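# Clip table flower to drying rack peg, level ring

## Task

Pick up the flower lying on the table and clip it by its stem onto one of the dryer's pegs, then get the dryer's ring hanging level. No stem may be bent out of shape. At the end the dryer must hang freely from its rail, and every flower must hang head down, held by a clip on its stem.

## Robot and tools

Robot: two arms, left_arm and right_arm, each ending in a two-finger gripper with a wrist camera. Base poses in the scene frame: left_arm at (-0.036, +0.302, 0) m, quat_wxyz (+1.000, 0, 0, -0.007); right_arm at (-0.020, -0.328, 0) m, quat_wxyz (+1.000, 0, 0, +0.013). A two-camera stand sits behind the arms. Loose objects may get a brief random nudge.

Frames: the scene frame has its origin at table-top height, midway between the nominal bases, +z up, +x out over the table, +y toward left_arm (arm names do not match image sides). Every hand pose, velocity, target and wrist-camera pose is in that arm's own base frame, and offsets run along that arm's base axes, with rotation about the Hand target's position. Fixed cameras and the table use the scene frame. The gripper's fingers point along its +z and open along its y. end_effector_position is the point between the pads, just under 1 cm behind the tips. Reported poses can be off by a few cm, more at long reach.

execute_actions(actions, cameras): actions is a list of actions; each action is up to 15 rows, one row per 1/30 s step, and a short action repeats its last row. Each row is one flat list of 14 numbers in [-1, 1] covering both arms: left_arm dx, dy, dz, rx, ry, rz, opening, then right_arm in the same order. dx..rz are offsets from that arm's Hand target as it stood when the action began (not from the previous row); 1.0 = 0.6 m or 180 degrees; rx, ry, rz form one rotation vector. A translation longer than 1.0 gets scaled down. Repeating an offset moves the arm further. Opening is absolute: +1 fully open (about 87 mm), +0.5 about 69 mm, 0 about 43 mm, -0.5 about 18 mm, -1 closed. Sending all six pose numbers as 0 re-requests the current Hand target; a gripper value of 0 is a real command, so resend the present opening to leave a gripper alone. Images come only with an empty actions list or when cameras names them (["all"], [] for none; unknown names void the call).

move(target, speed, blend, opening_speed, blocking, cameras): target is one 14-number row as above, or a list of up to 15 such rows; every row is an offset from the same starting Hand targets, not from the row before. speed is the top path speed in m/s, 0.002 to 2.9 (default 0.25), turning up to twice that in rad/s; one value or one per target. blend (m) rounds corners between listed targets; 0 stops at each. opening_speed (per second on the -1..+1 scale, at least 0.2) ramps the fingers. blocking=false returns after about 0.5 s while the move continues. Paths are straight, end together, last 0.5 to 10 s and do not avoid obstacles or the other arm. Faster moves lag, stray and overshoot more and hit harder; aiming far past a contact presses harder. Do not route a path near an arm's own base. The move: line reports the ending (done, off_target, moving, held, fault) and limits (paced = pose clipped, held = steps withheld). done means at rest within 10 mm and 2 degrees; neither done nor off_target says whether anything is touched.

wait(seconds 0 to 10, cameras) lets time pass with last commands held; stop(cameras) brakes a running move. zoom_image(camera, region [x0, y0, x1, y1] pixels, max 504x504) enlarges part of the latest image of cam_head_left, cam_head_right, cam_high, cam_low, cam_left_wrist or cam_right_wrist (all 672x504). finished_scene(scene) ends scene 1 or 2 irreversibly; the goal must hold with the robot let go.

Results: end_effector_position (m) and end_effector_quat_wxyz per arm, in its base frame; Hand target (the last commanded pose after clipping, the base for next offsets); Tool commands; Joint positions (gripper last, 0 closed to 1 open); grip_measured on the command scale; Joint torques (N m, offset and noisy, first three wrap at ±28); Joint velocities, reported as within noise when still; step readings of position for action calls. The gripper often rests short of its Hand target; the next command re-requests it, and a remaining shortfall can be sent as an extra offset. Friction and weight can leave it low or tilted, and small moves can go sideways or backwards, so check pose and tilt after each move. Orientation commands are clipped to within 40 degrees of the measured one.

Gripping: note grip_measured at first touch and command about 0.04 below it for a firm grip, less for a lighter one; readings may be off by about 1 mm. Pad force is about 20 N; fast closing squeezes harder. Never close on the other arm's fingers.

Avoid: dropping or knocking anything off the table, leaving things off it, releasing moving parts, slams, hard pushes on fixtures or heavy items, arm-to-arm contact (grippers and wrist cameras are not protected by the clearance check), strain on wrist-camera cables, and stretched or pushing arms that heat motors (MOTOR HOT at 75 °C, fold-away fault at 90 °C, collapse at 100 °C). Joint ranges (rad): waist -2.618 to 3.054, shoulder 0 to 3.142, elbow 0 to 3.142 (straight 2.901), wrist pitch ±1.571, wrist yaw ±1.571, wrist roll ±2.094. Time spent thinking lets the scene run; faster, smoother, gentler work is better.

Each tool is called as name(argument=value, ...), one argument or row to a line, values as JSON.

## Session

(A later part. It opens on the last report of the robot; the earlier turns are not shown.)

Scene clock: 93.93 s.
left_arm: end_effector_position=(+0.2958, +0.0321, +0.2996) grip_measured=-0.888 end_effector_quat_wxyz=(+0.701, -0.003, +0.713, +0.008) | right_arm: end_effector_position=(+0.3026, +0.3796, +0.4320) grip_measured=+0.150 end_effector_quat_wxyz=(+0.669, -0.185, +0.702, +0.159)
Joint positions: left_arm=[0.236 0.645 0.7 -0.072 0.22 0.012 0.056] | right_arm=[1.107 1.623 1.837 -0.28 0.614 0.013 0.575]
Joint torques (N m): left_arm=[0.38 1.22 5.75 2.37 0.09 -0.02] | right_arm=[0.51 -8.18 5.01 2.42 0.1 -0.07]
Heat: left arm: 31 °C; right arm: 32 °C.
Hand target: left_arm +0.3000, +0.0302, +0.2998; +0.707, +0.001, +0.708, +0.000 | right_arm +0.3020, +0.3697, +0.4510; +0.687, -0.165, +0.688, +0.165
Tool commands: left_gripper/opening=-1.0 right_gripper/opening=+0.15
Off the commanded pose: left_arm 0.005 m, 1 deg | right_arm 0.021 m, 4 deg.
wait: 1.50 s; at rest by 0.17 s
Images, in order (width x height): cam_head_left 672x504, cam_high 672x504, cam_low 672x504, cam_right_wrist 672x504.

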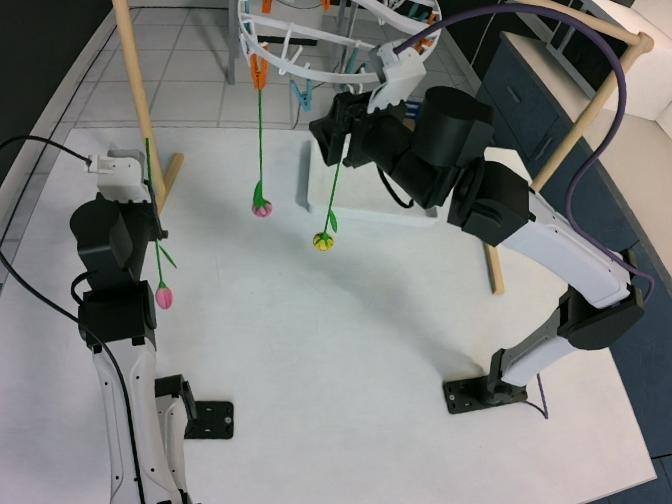

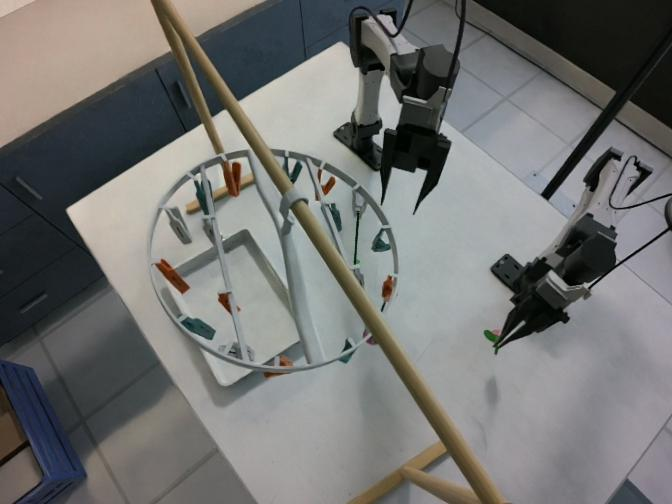

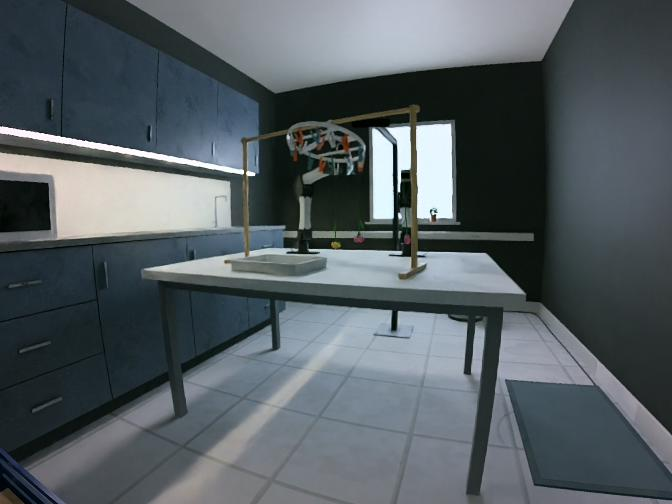

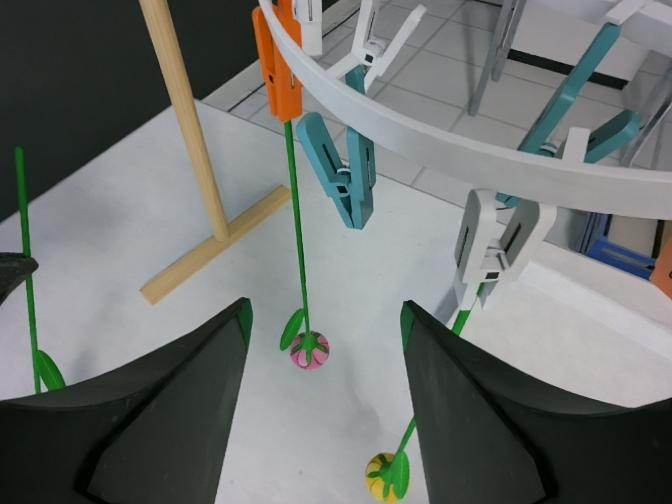

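move(
  target=[0,0,0,0,0,0,-1,0.0108,0.0122,-0.0033,0.0479,-0.1008,-0.0164,0.2],
  speed=0.1,
  cameras=["cam_right_wrist","cam_head_left"],
)

Scene clock: 101.90 s.
left_arm: end_effector_position=(+0.2958, +0.0321, +0.2996) grip_measured=-0.888 end_effector_quat_wxyz=(+0.701, -0.003, +0.713, +0.008) | right_arm: end_effector_position=(+0.3136, +0.3770, +0.4411) grip_measured=+0.200 end_effector_quat_wxyz=(+0.794, -0.128, +0.572, +0.160)
Joint positions: left_arm=[0.236 0.645 0.7 -0.072 0.22 0.012 0.056] | right_arm=[1.116 1.569 1.405 0.57 0.655 -0.277 0.6]
Joint torques (N m): left_arm=[0.25 1.24 5.65 2.36 0.06 -0.05] | right_arm=[0.65 -6.12 5.33 2.08 -0.15 -0.12]
Heat: left arm: 32 °C; right arm: 31 °C.
Hand target: left_arm +0.3000, +0.0302, +0.2998; +0.707, +0.001, +0.708, +0.000 | right_arm +0.3085, +0.3770, +0.4490; +0.801, -0.119, +0.561, +0.170
Off the commanded pose: left_arm 0.005 m, 1 deg | right_arm 0.009 m, 2 deg.
move: done
Images, in order (width x height): cam_head_left 672x504, cam_right_wrist 672x504.

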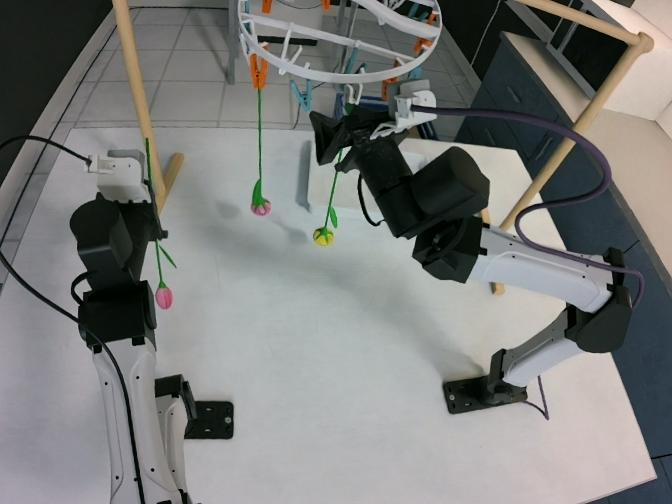

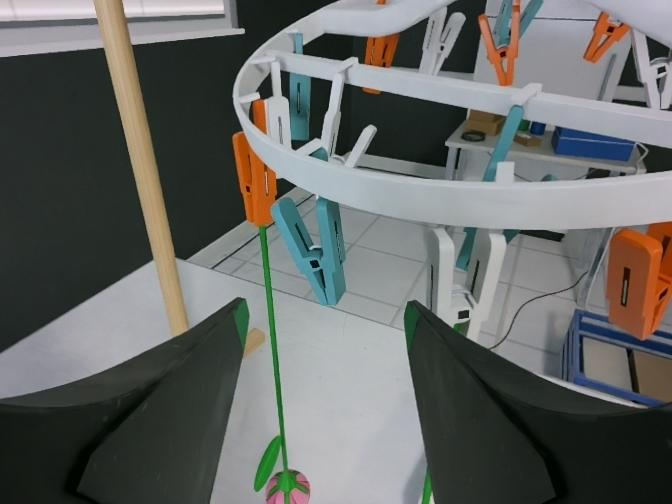

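zoom_image(
  camera="cam_head_left",
  region=[250, 40, 410, 180],
)

zoom_image(
  camera="cam_right_wrist",
  region=[200, 120, 440, 330],
)

Scaled by 3.150 from the camera's 672x504 image, which has a finer 960x720 frame.

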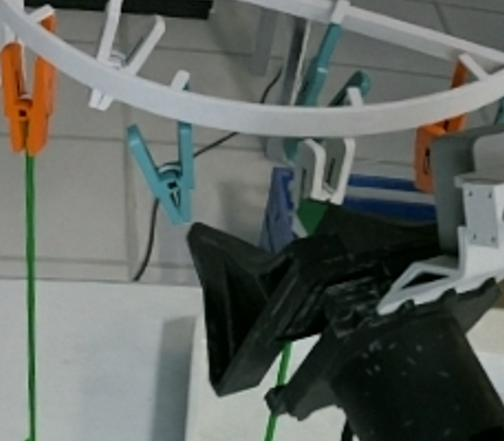

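Scaled by 2.100 from the camera's 672x504 image, which has a finer 960x720 frame.

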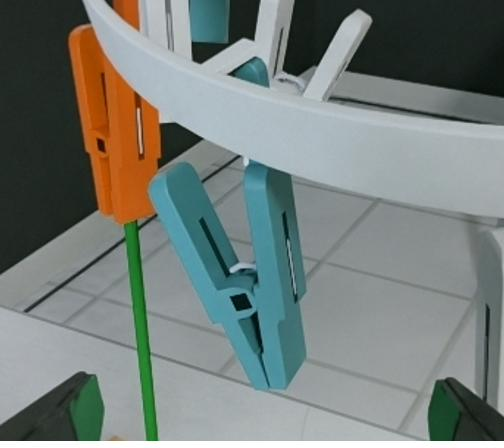

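move(
  target=[0,0,0,0,0,0,-1,0.0322,0.0253,0.008,0,0,0,0.2],
  speed=0.06,
  cameras=["cam_right_wrist","cam_head_left","cam_high"],
)

zoom_image(
  camera="cam_head_left",
  region=[250, 40, 410, 180],
)

zoom_image(
  camera="cam_high",
  region=[340, 160, 420, 240],
)

Scene clock: 109.37 s.
left_arm: end_effector_position=(+0.2958, +0.0321, +0.2996) grip_measured=-0.888 end_effector_quat_wxyz=(+0.701, -0.003, +0.713, +0.008) | right_arm: end_effector_position=(+0.3289, +0.3882, +0.4419) grip_measured=+0.200 end_effector_quat_wxyz=(+0.796, -0.122, +0.572, +0.154)
Joint positions: left_arm=[0.236 0.645 0.7 -0.072 0.22 0.012 0.056] | right_arm=[1.097 1.641 1.48 0.57 0.654 -0.277 0.6]
Joint torques (N m): left_arm=[0.5 1.16 5.65 2.36 0.07 -0.05] | right_arm=[-0.24 -5.78 8.05 1.74 -0.39 0.02]
Heat: left arm: 32 °C; right arm: 32 °C.
Hand target: left_arm +0.3000, +0.0302, +0.2998; +0.707, +0.001, +0.708, +0.000 | right_arm +0.3278, +0.3922, +0.4538; +0.801, -0.119, +0.561, +0.170
Off the commanded pose: left_arm 0.005 m, 1 deg | right_arm 0.013 m, 2 deg.
move: off_target (right_arm)
Images, in order (width x height): cam_head_left 672x504, cam_high 672x504, cam_right_wrist 672x504.

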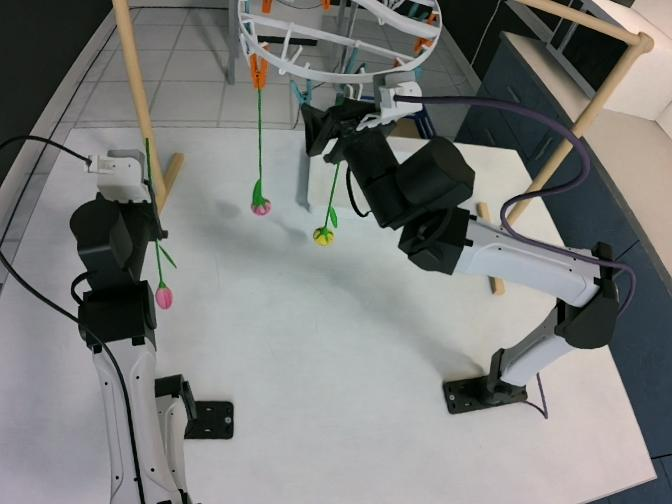

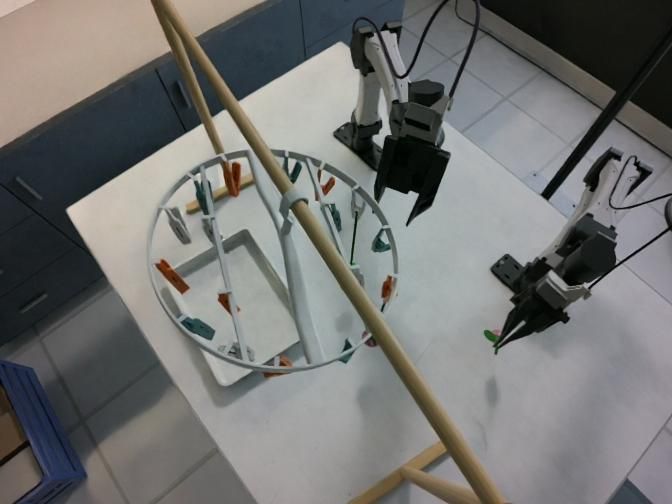

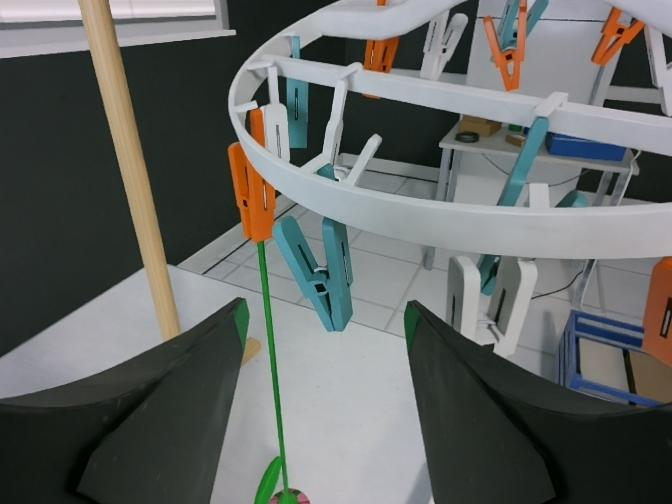

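Scaled by 3.150 from the camera's 672x504 image, which has a finer 960x720 frame.

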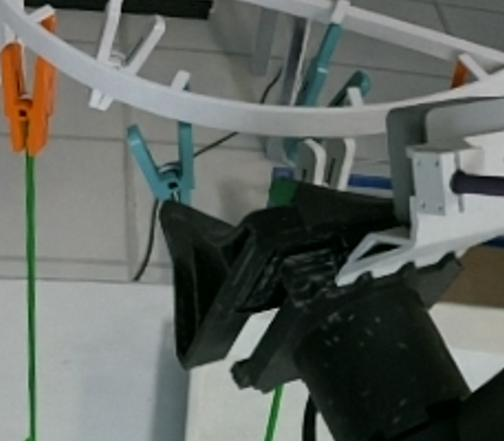

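Scaled by 6.300 from the camera's 672x504 image, which has a finer 960x720 frame.

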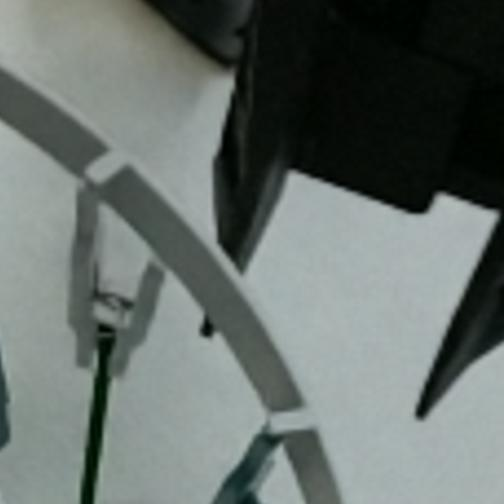

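zoom_image(
  camera="cam_high",
  region=[340, 180, 430, 270],
)

zoom_image(
  camera="cam_low",
  region=[285, 110, 375, 200],
)

Scaled by 5.600 from the camera's 672x504 image, which has a finer 960x720 frame.

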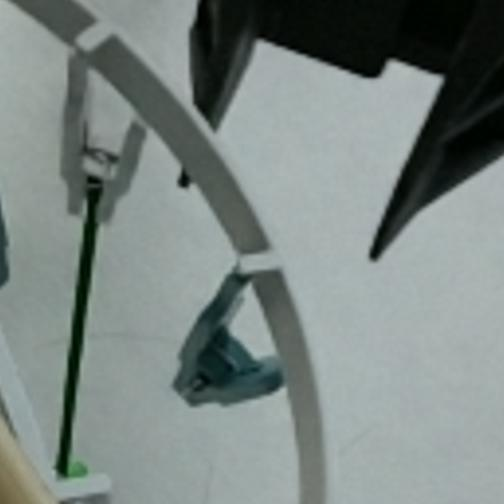

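This scene's latest camera images include none from cam_low. They are from: cam_head_left, cam_high, cam_right_wrist. cam_low's image comes with the result of a call that names it in "cameras".

move(
  target=[0,0,0,0,0,0,-1,0.0217,0.0097,0.0,0,0,0,0.2],
  speed=0.06,
  cameras=["cam_right_wrist","cam_head_left","cam_high"],
)

zoom_image(
  camera="cam_high",
  region=[340, 180, 430, 270],
)

zoom_image(
  camera="cam_head_left",
  region=[250, 40, 410, 180],
)

Scene clock: 112.73 s.
left_arm: end_effector_position=(+0.2958, +0.0321, +0.2996) grip_measured=-0.888 end_effector_quat_wxyz=(+0.701, -0.003, +0.713, +0.008) | right_arm: end_effector_position=(+0.3421, +0.3929, +0.4446) grip_measured=+0.200 end_effector_quat_wxyz=(+0.800, -0.121, +0.568, +0.152)
Joint positions: left_arm=[0.236 0.645 0.7 -0.072 0.22 0.012 0.056] | right_arm=[1.073 1.684 1.529 0.57 0.632 -0.277 0.6]
Joint torques (N m): left_arm=[0.47 1.14 5.59 2.38 0.09 -0.03] | right_arm=[-0.23 -6.13 8.03 1.59 -0.39 0.14]
Heat: left arm: 32 °C; right arm: 32 °C.
Hand target: left_arm +0.3000, +0.0302, +0.2998; +0.707, +0.001, +0.708, +0.000 | right_arm +0.3409, +0.3980, +0.4538; +0.801, -0.119, +0.561, +0.170
Off the commanded pose: left_arm 0.005 m, 1 deg | right_arm 0.011 m, 2 deg.
move: off_target (right_arm)
Images, in order (width x height): cam_head_left 672x504, cam_high 672x504, cam_right_wrist 672x504.

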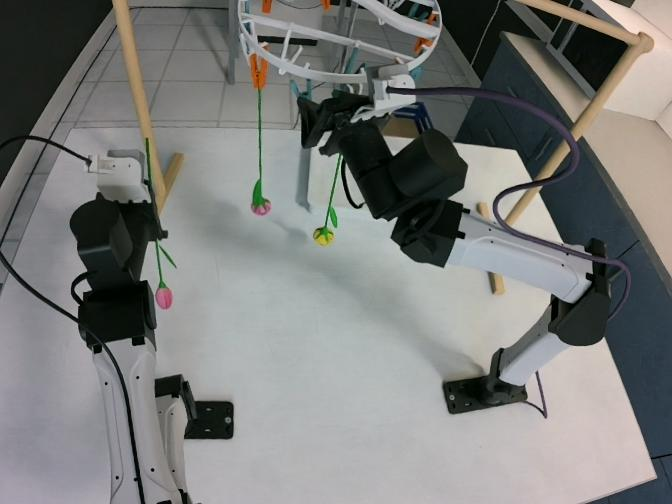

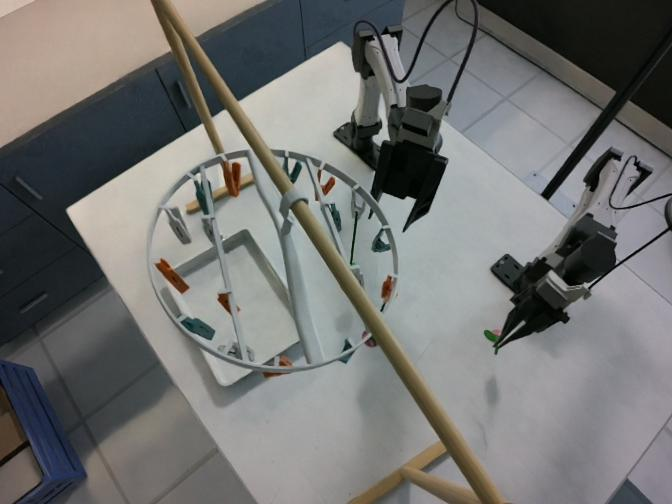

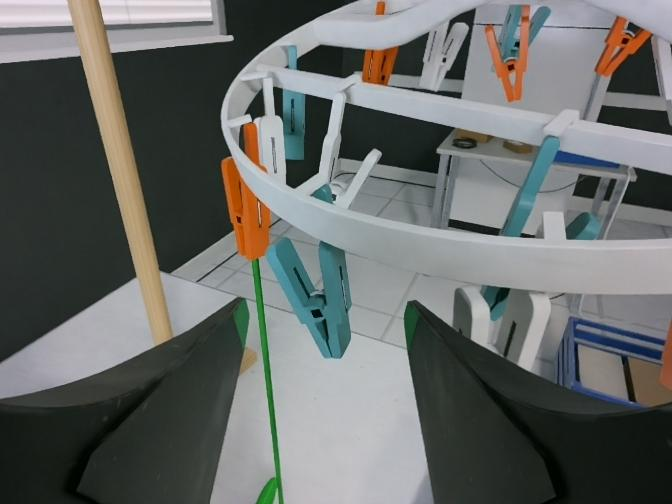

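Scaled by 5.600 from the camera's 672x504 image, which has a finer 960x720 frame.

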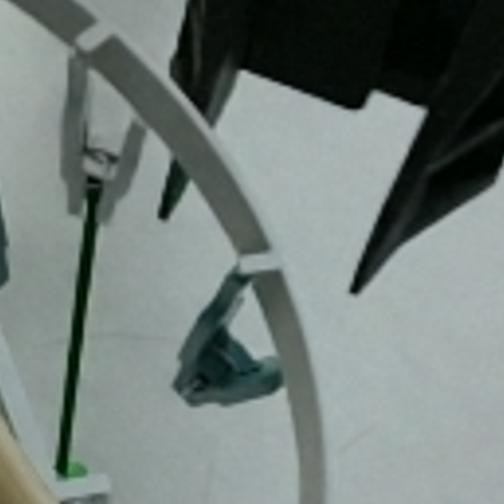

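Scaled by 3.150 from the camera's 672x504 image, which has a finer 960x720 frame.

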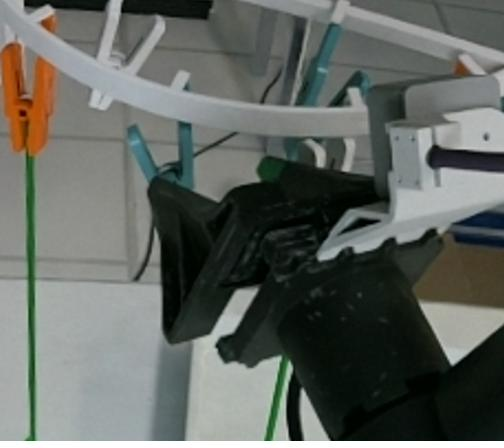

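move(
  target=[0,0,0,0,0,0,-1,0.032,0.0267,-0.0108,0,0,0,0.2],
  speed=0.06,
  cameras=["cam_right_wrist","cam_head_left","cam_high"],
)

zoom_image(
  camera="cam_high",
  region=[340, 180, 430, 270],
)

zoom_image(
  camera="cam_head_left",
  region=[250, 40, 410, 180],
)

Scene clock: 115.97 s.
left_arm: end_effector_position=(+0.2958, +0.0321, +0.2996) grip_measured=-0.888 end_effector_quat_wxyz=(+0.701, -0.003, +0.713, +0.008) | right_arm: end_effector_position=(+0.3614, +0.4092, +0.4369) grip_measured=+0.200 end_effector_quat_wxyz=(+0.799, -0.124, +0.569, +0.149)
Joint positions: left_arm=[0.236 0.645 0.7 -0.072 0.22 0.012 0.056] | right_arm=[1.05 1.773 1.607 0.57 0.611 -0.27 0.6]
Joint torques (N m): left_arm=[0.38 1.18 5.6 2.35 0.05 -0.05] | right_arm=[-0.24 -7.01 8.06 1.63 -0.38 0.2]
Heat: left arm: 32 °C; right arm: 32 °C.
Hand target: left_arm +0.3000, +0.0302, +0.2998; +0.707, +0.001, +0.708, +0.000 | right_arm +0.3601, +0.4141, +0.4474; +0.801, -0.119, +0.561, +0.170
Off the commanded pose: left_arm 0.005 m, 1 deg | right_arm 0.012 m, 3 deg.
move: off_target (right_arm)
Images, in order (width x height): cam_head_left 672x504, cam_high 672x504, cam_right_wrist 672x504.

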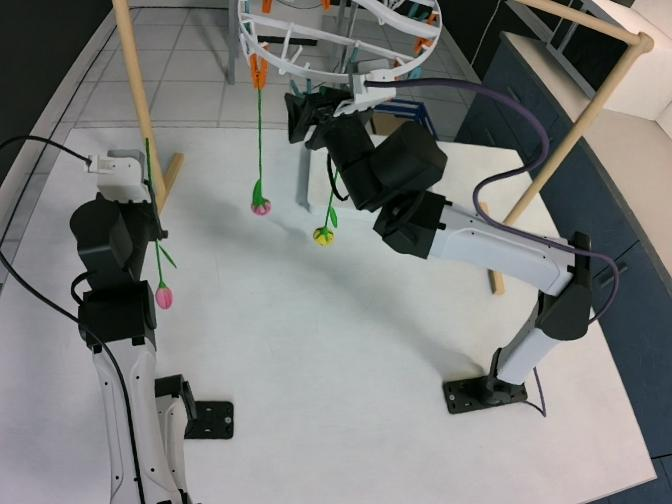

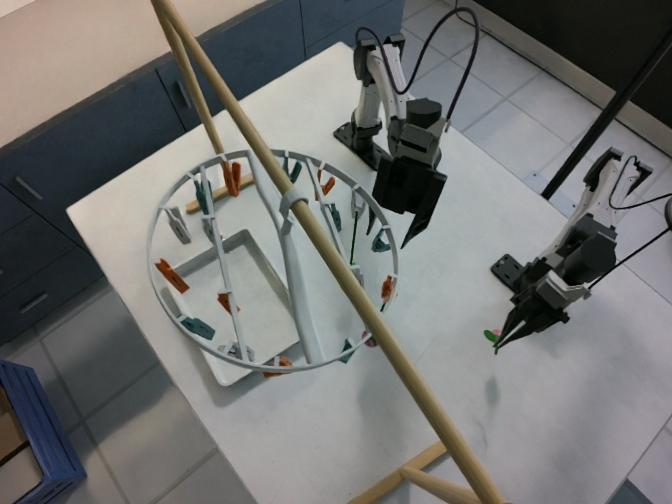

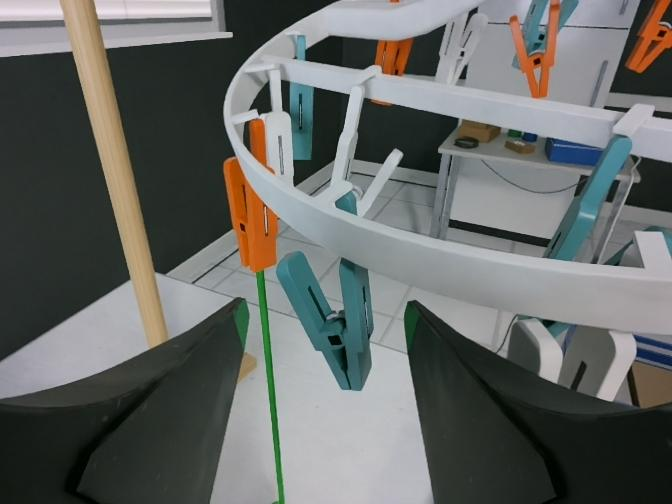

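Scaled by 5.600 from the camera's 672x504 image, which has a finer 960x720 frame.

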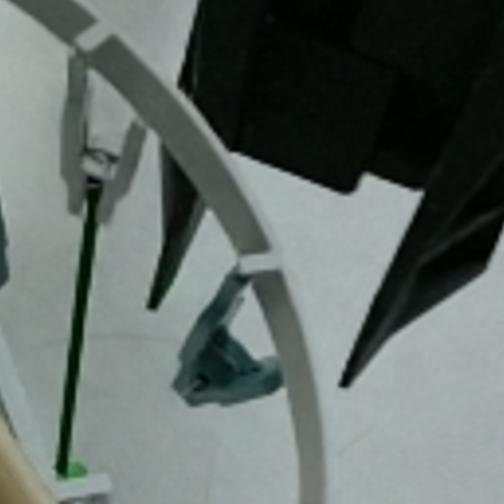

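Scaled by 3.150 from the camera's 672x504 image, which has a finer 960x720 frame.

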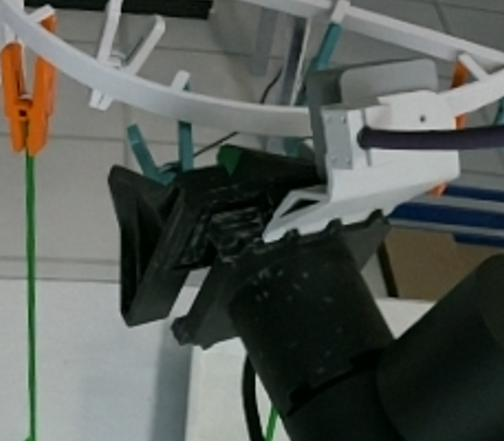

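move(
  target=[
    [0,0,0,0,0,0,-1,0.0107,0.0047,0.002,0,0,0,0.2],
    [0,0,0,0,0,0,-1,0.0107,0.0047,0.002,0,0,0,-0.45],
  ],
  speed=0.06,
  opening_speed=0.5,
  cameras=["cam_right_wrist","cam_high"],
)

zoom_image(
  camera="cam_high",
  region=[340, 180, 430, 270],
)

Scene clock: 119.87 s.
left_arm: end_effector_position=(+0.2958, +0.0321, +0.2996) grip_measured=-0.888 end_effector_quat_wxyz=(+0.701, -0.003, +0.713, +0.008) | right_arm: end_effector_position=(+0.3628, +0.4145, +0.4426) grip_measured=-0.450 end_effector_quat_wxyz=(+0.802, -0.122, +0.564, +0.157)
Joint positions: left_arm=[0.236 0.645 0.7 -0.072 0.22 0.012 0.056] | right_arm=[1.05 1.793 1.641 0.57 0.601 -0.266 0.275]
Joint torques (N m): left_arm=[0.39 1.18 5.6 2.36 0.08 -0.03] | right_arm=[-0.29 -6.94 8.08 1.48 -0.38 0.19]
Heat: left arm: 33 °C; right arm: 32 °C.
Hand target: left_arm +0.3000, +0.0302, +0.2998; +0.707, +0.001, +0.708, +0.000 | right_arm +0.3665, +0.4169, +0.4486; +0.801, -0.119, +0.561, +0.170
Off the commanded pose: left_arm 0.005 m, 1 deg | right_arm 0.007 m, 2 deg.
move: done
Images, in order (width x height): cam_high 672x504, cam_right_wrist 672x504.

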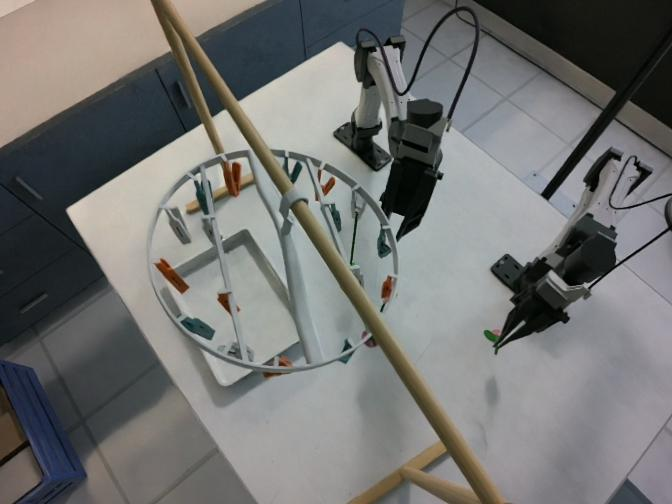

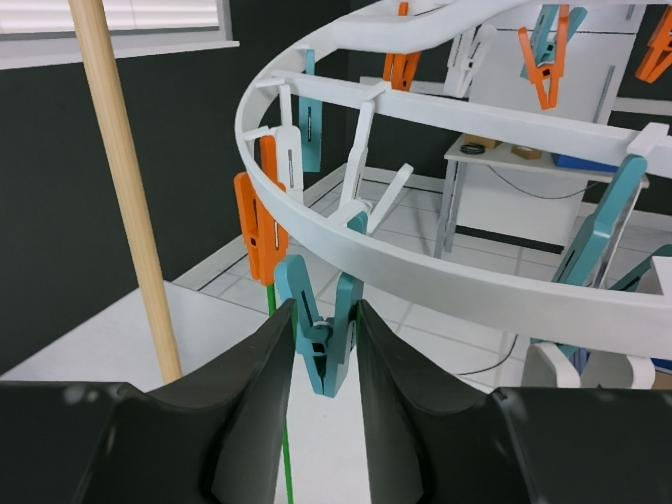

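Scaled by 5.600 from the camera's 672x504 image, which has a finer 960x720 frame.

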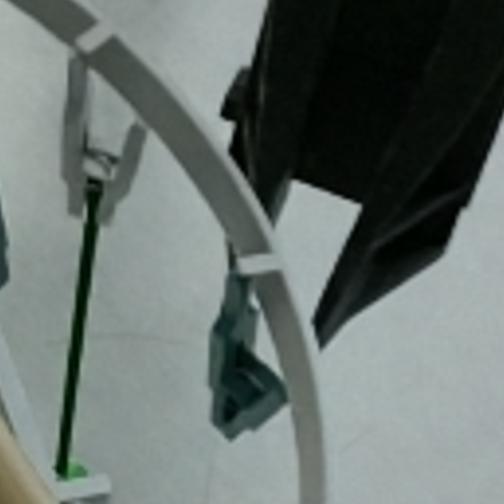

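move(
  target=[
    [0,0,0,0,0,0,-1,0,0,0.01,0,0,0,-0.1],
    [0,0,0,0,0,0,-1,-0.0268,-0.0523,0.015,0,0,0.044,-0.1],
    [0,0,0,0,0,0,-1,-0.0352,-0.1043,0.015,0,0,0.089,-0.1],
    [0,0,0,0,0,0,-1,-0.011,-0.206,0.015,0,0,0.172,-0.1],
  ],
  speed=0.06,
  blend=[0.004,0.02,0.02,0],
  opening_speed=0.5,
  cameras=["cam_right_wrist","cam_high","cam_head_left","cam_low"],
)

Scene clock: 129.43 s.
left_arm: end_effector_position=(+0.2958, +0.0321, +0.2996) grip_measured=-0.888 end_effector_quat_wxyz=(+0.701, -0.003, +0.713, +0.008) | right_arm: end_effector_position=(+0.3701, +0.2955, +0.4481) grip_measured=-0.100 end_effector_quat_wxyz=(+0.725, -0.264, +0.519, +0.367)
Joint positions: left_arm=[0.236 0.645 0.7 -0.072 0.22 0.012 0.056] | right_arm=[0.519 1.434 1.314 0.476 -0.396 0.141 0.45]
Joint torques (N m): left_arm=[0.29 1.11 5.74 2.37 0.04 -0.01] | right_arm=[-0.17 -6.71 5.34 1.85 -0.16 0.13]
Heat: left arm: 33 °C; right arm: 33 °C.
Hand target: left_arm +0.3000, +0.0302, +0.2998; +0.707, +0.001, +0.708, +0.000 | right_arm +0.3599, +0.2933, +0.4576; +0.727, -0.264, +0.509, +0.378
Off the commanded pose: left_arm 0.005 m, 1 deg | right_arm 0.014 m, 2 deg.
move: off_target (right_arm); blend cut to 0 m at target 1
Images, in order (width x height): cam_head_left 672x504, cam_high 672x504, cam_low 672x504, cam_right_wrist 672x504.

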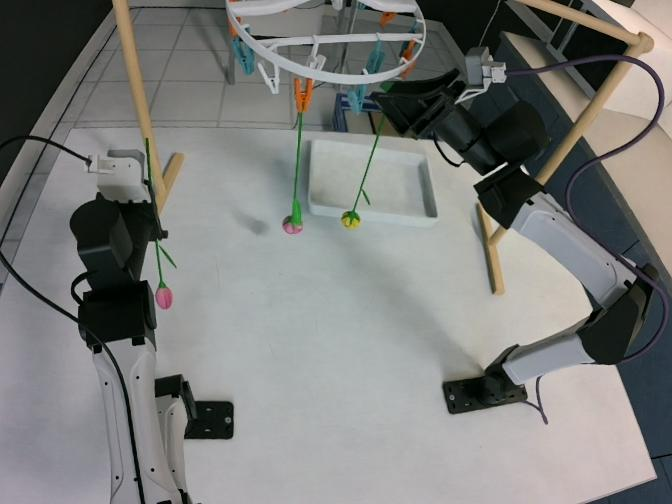

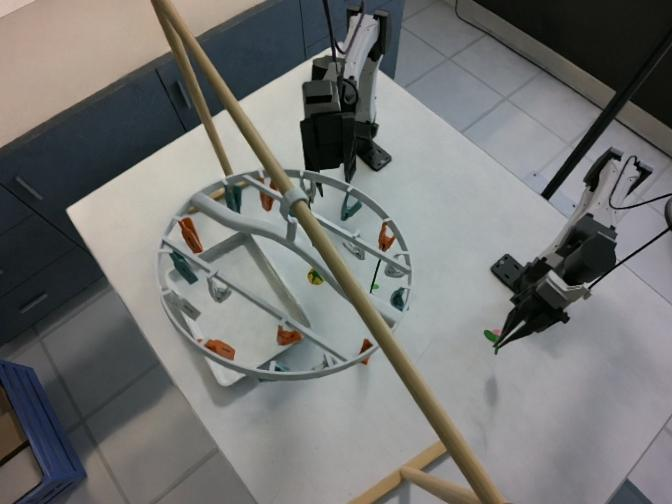

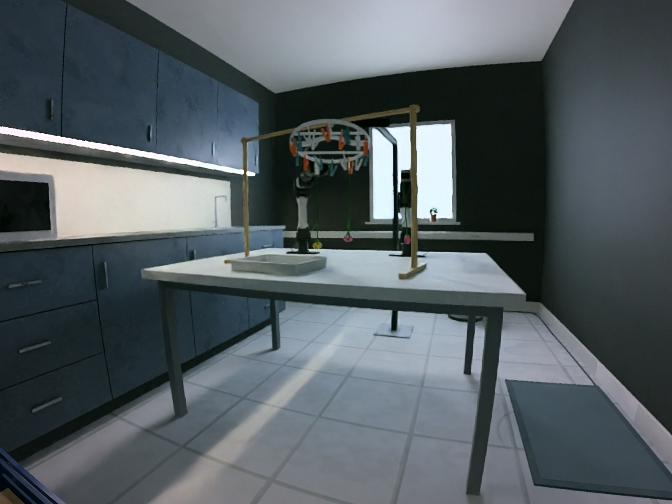

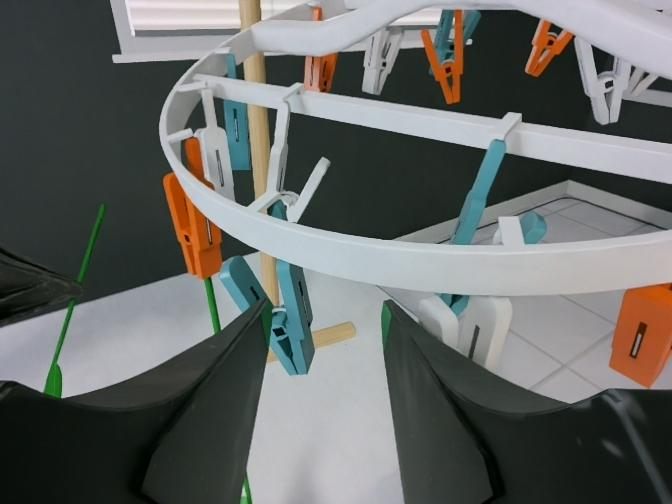

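zoom_image(
  camera="cam_head_left",
  region=[210, 0, 450, 180],
)

zoom_image(
  camera="cam_high",
  region=[140, 140, 430, 390],
)

zoom_image(
  camera="cam_low",
  region=[275, 110, 385, 190],
)

Scaled by 2.100 from the camera's 672x504 image, which has a finer 960x720 frame.

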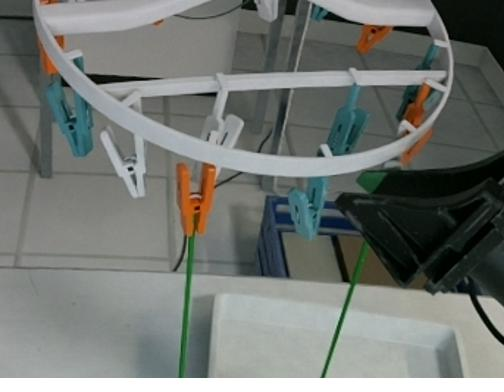

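Scaled by 1.738 from the camera's 672x504 image, which has a finer 960x720 frame.

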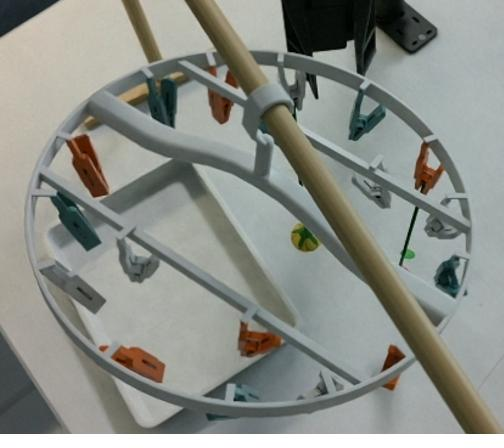

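Scaled by 4.582 from the camera's 672x504 image, which has a finer 960x720 frame.

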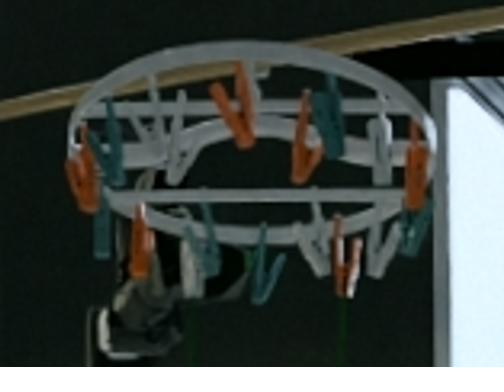

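move(
  target=[
    [0,0,0,0,0,0,-1,-0.075,-0.1017,-0.0433,0,0,0,0.0],
    [0,0,0,0,0,0,-1,-0.1622,0.0823,0.0707,0.3217,0.383,-0.0431,0.0],
  ],
  speed=0.2,
  blend=[0.03,0],
  cameras=["cam_right_wrist","cam_high","cam_head_left","cam_head_right"],
)

Scene clock: 143.37 s.
left_arm: end_effector_position=(+0.2958, +0.0321, +0.2996) grip_measured=-0.888 end_effector_quat_wxyz=(+0.701, -0.003, +0.713, +0.008) | right_arm: end_effector_position=(+0.2597, +0.3473, +0.4987) grip_measured=+0.000 end_effector_quat_wxyz=(+0.376, +0.368, +0.597, +0.606)
Joint positions: left_arm=[0.236 0.645 0.7 -0.072 0.22 0.012 0.056] | right_arm=[1.088 1.368 1.635 -0.247 0.624 1.555 0.5]
Joint torques (N m): left_arm=[0.35 1.24 5.61 2.41 0.08 -0.06] | right_arm=[0.54 -3.12 7.43 1.51 0.11 0.1]
Heat: left arm: 34 °C; right arm: 33 °C.
Hand target: left_arm +0.3000, +0.0302, +0.2998; +0.707, +0.001, +0.708, +0.000 | right_arm +0.2626, +0.3427, +0.5000; +0.380, +0.380, +0.596, +0.596
Off the commanded pose: left_arm 0.005 m, 1 deg | right_arm 0.006 m, 2 deg.
move: done
Images, in order (width x height): cam_head_left 672x504, cam_head_right 672x504, cam_high 672x504, cam_right_wrist 672x504.

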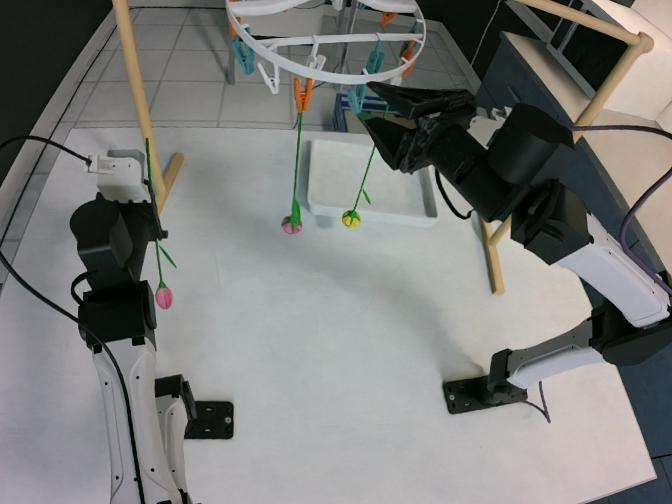

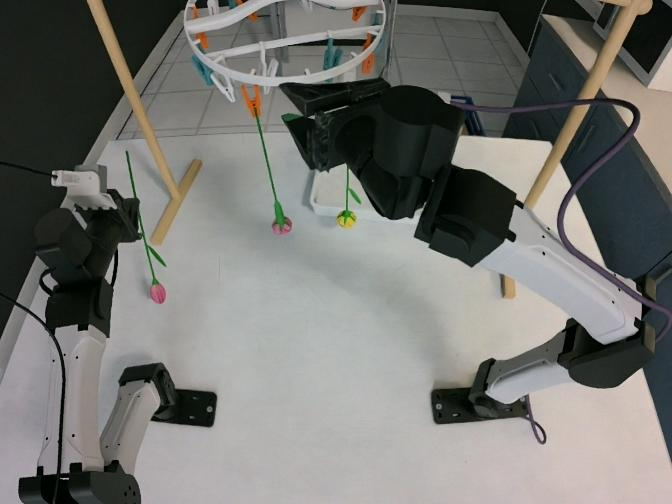

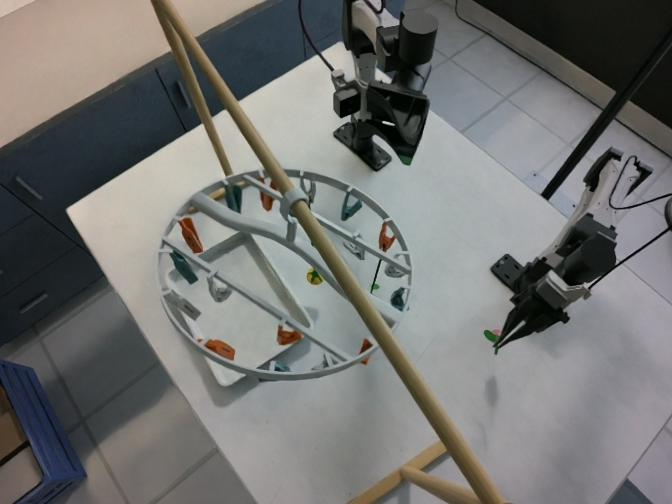

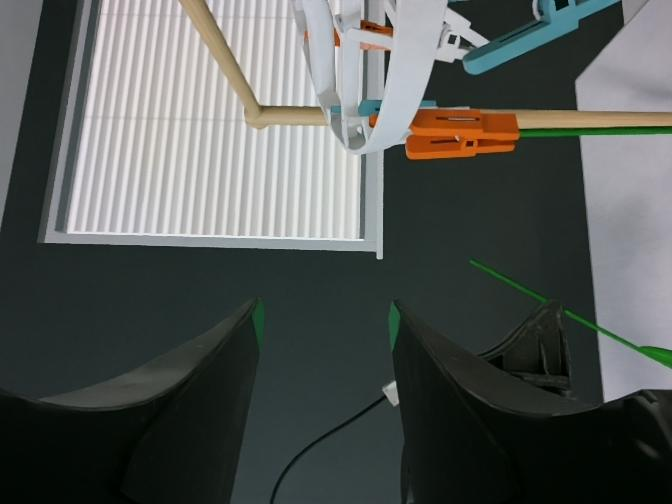

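zoom_image(
  camera="cam_head_right",
  region=[180, 0, 420, 180],
)

zoom_image(
  camera="cam_right_wrist",
  region=[280, 0, 530, 190],
)

Scaled by 2.100 from the camera's 672x504 image, which has a finer 960x720 frame.

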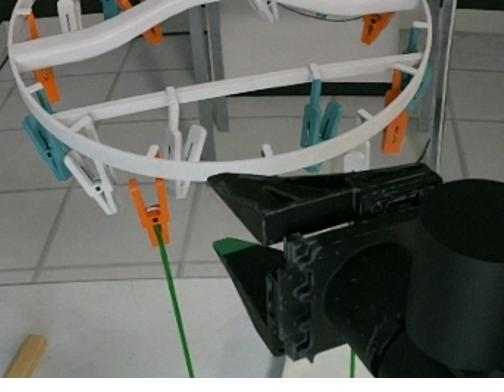

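Scaled by 2.016 from the camera's 672x504 image, which has a finer 960x720 frame.

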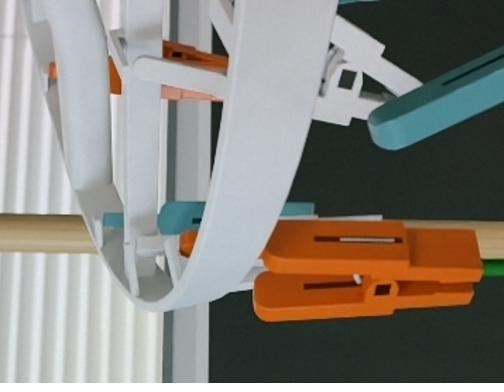

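move(
  target=[
    [0,0,0,0,0,0,-1,0.0155,-0.0248,-0.0378,0,0,0,0.0],
    [0,0,0,0,0,0,-1,0.12,0.0272,-0.0378,0,0,0,0.0],
  ],
  speed=0.1,
  blend=[0.01,0],
  cameras=["cam_right_wrist","cam_high","cam_head_left","cam_head_right"],
)

zoom_image(
  camera="cam_head_left",
  region=[240, 20, 440, 180],
)

zoom_image(
  camera="cam_high",
  region=[320, 130, 440, 250],
)

Scene clock: 150.47 s.
left_arm: end_effector_position=(+0.2958, +0.0321, +0.2996) grip_measured=-0.888 end_effector_quat_wxyz=(+0.701, -0.003, +0.713, +0.008) | right_arm: end_effector_position=(+0.3355, +0.3573, +0.4558) grip_measured=+0.000 end_effector_quat_wxyz=(+0.385, +0.380, +0.619, +0.570)
Joint positions: left_arm=[0.236 0.645 0.7 -0.072 0.22 0.012 0.056] | right_arm=[0.907 1.517 1.661 -0.205 0.48 1.557 0.5]
Joint torques (N m): left_arm=[0.57 1.16 5.72 2.36 0.06 -0.02] | right_arm=[-0.16 -4.79 7.86 2.42 -0.19 0.1]
Heat: left arm: 34 °C; right arm: 33 °C.
Hand target: left_arm +0.3000, +0.0302, +0.2998; +0.707, +0.001, +0.708, +0.000 | right_arm +0.3346, +0.3590, +0.4773; +0.380, +0.380, +0.596, +0.596
Off the commanded pose: left_arm 0.005 m, 1 deg | right_arm 0.022 m, 4 deg.
move: off_target (right_arm)
Images, in order (width x height): cam_head_left 672x504, cam_head_right 672x504, cam_high 672x504, cam_right_wrist 672x504.

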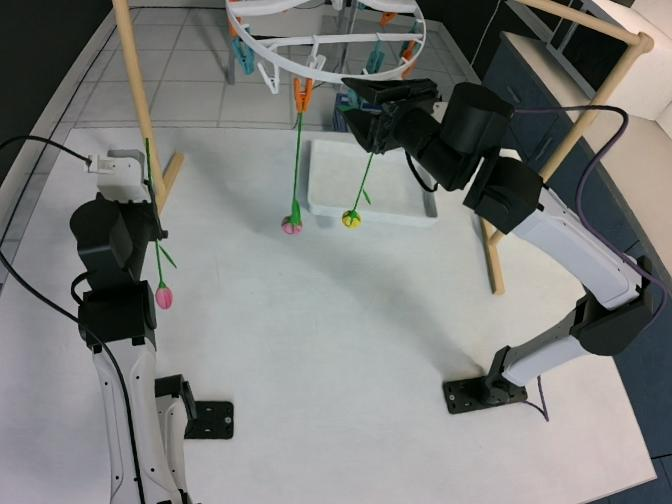

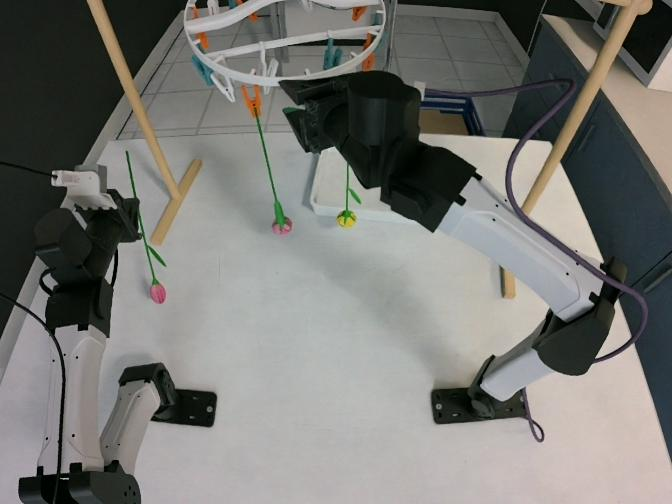

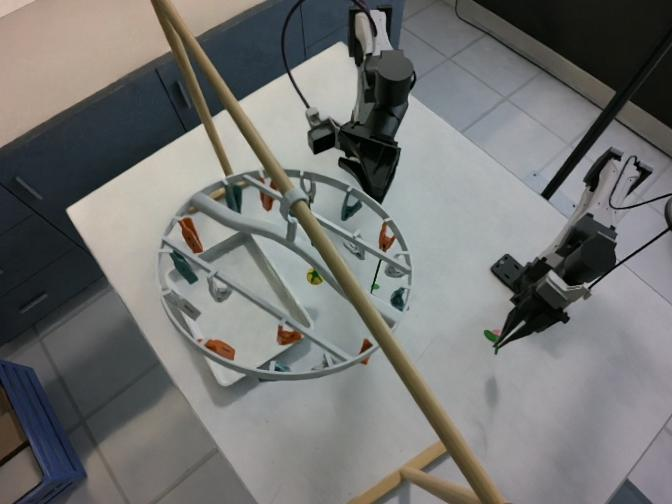

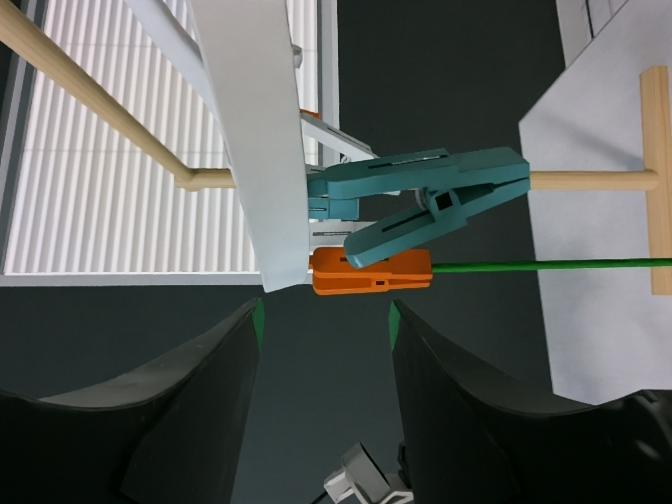

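Scaled by 2.520 from the camera's 672x504 image, which has a finer 960x720 frame.

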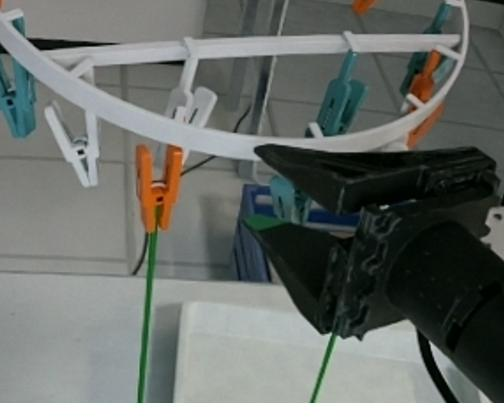

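Scaled by 4.200 from the camera's 672x504 image, which has a finer 960x720 frame.

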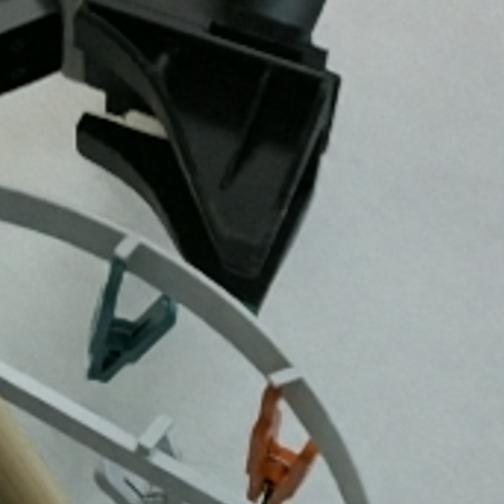

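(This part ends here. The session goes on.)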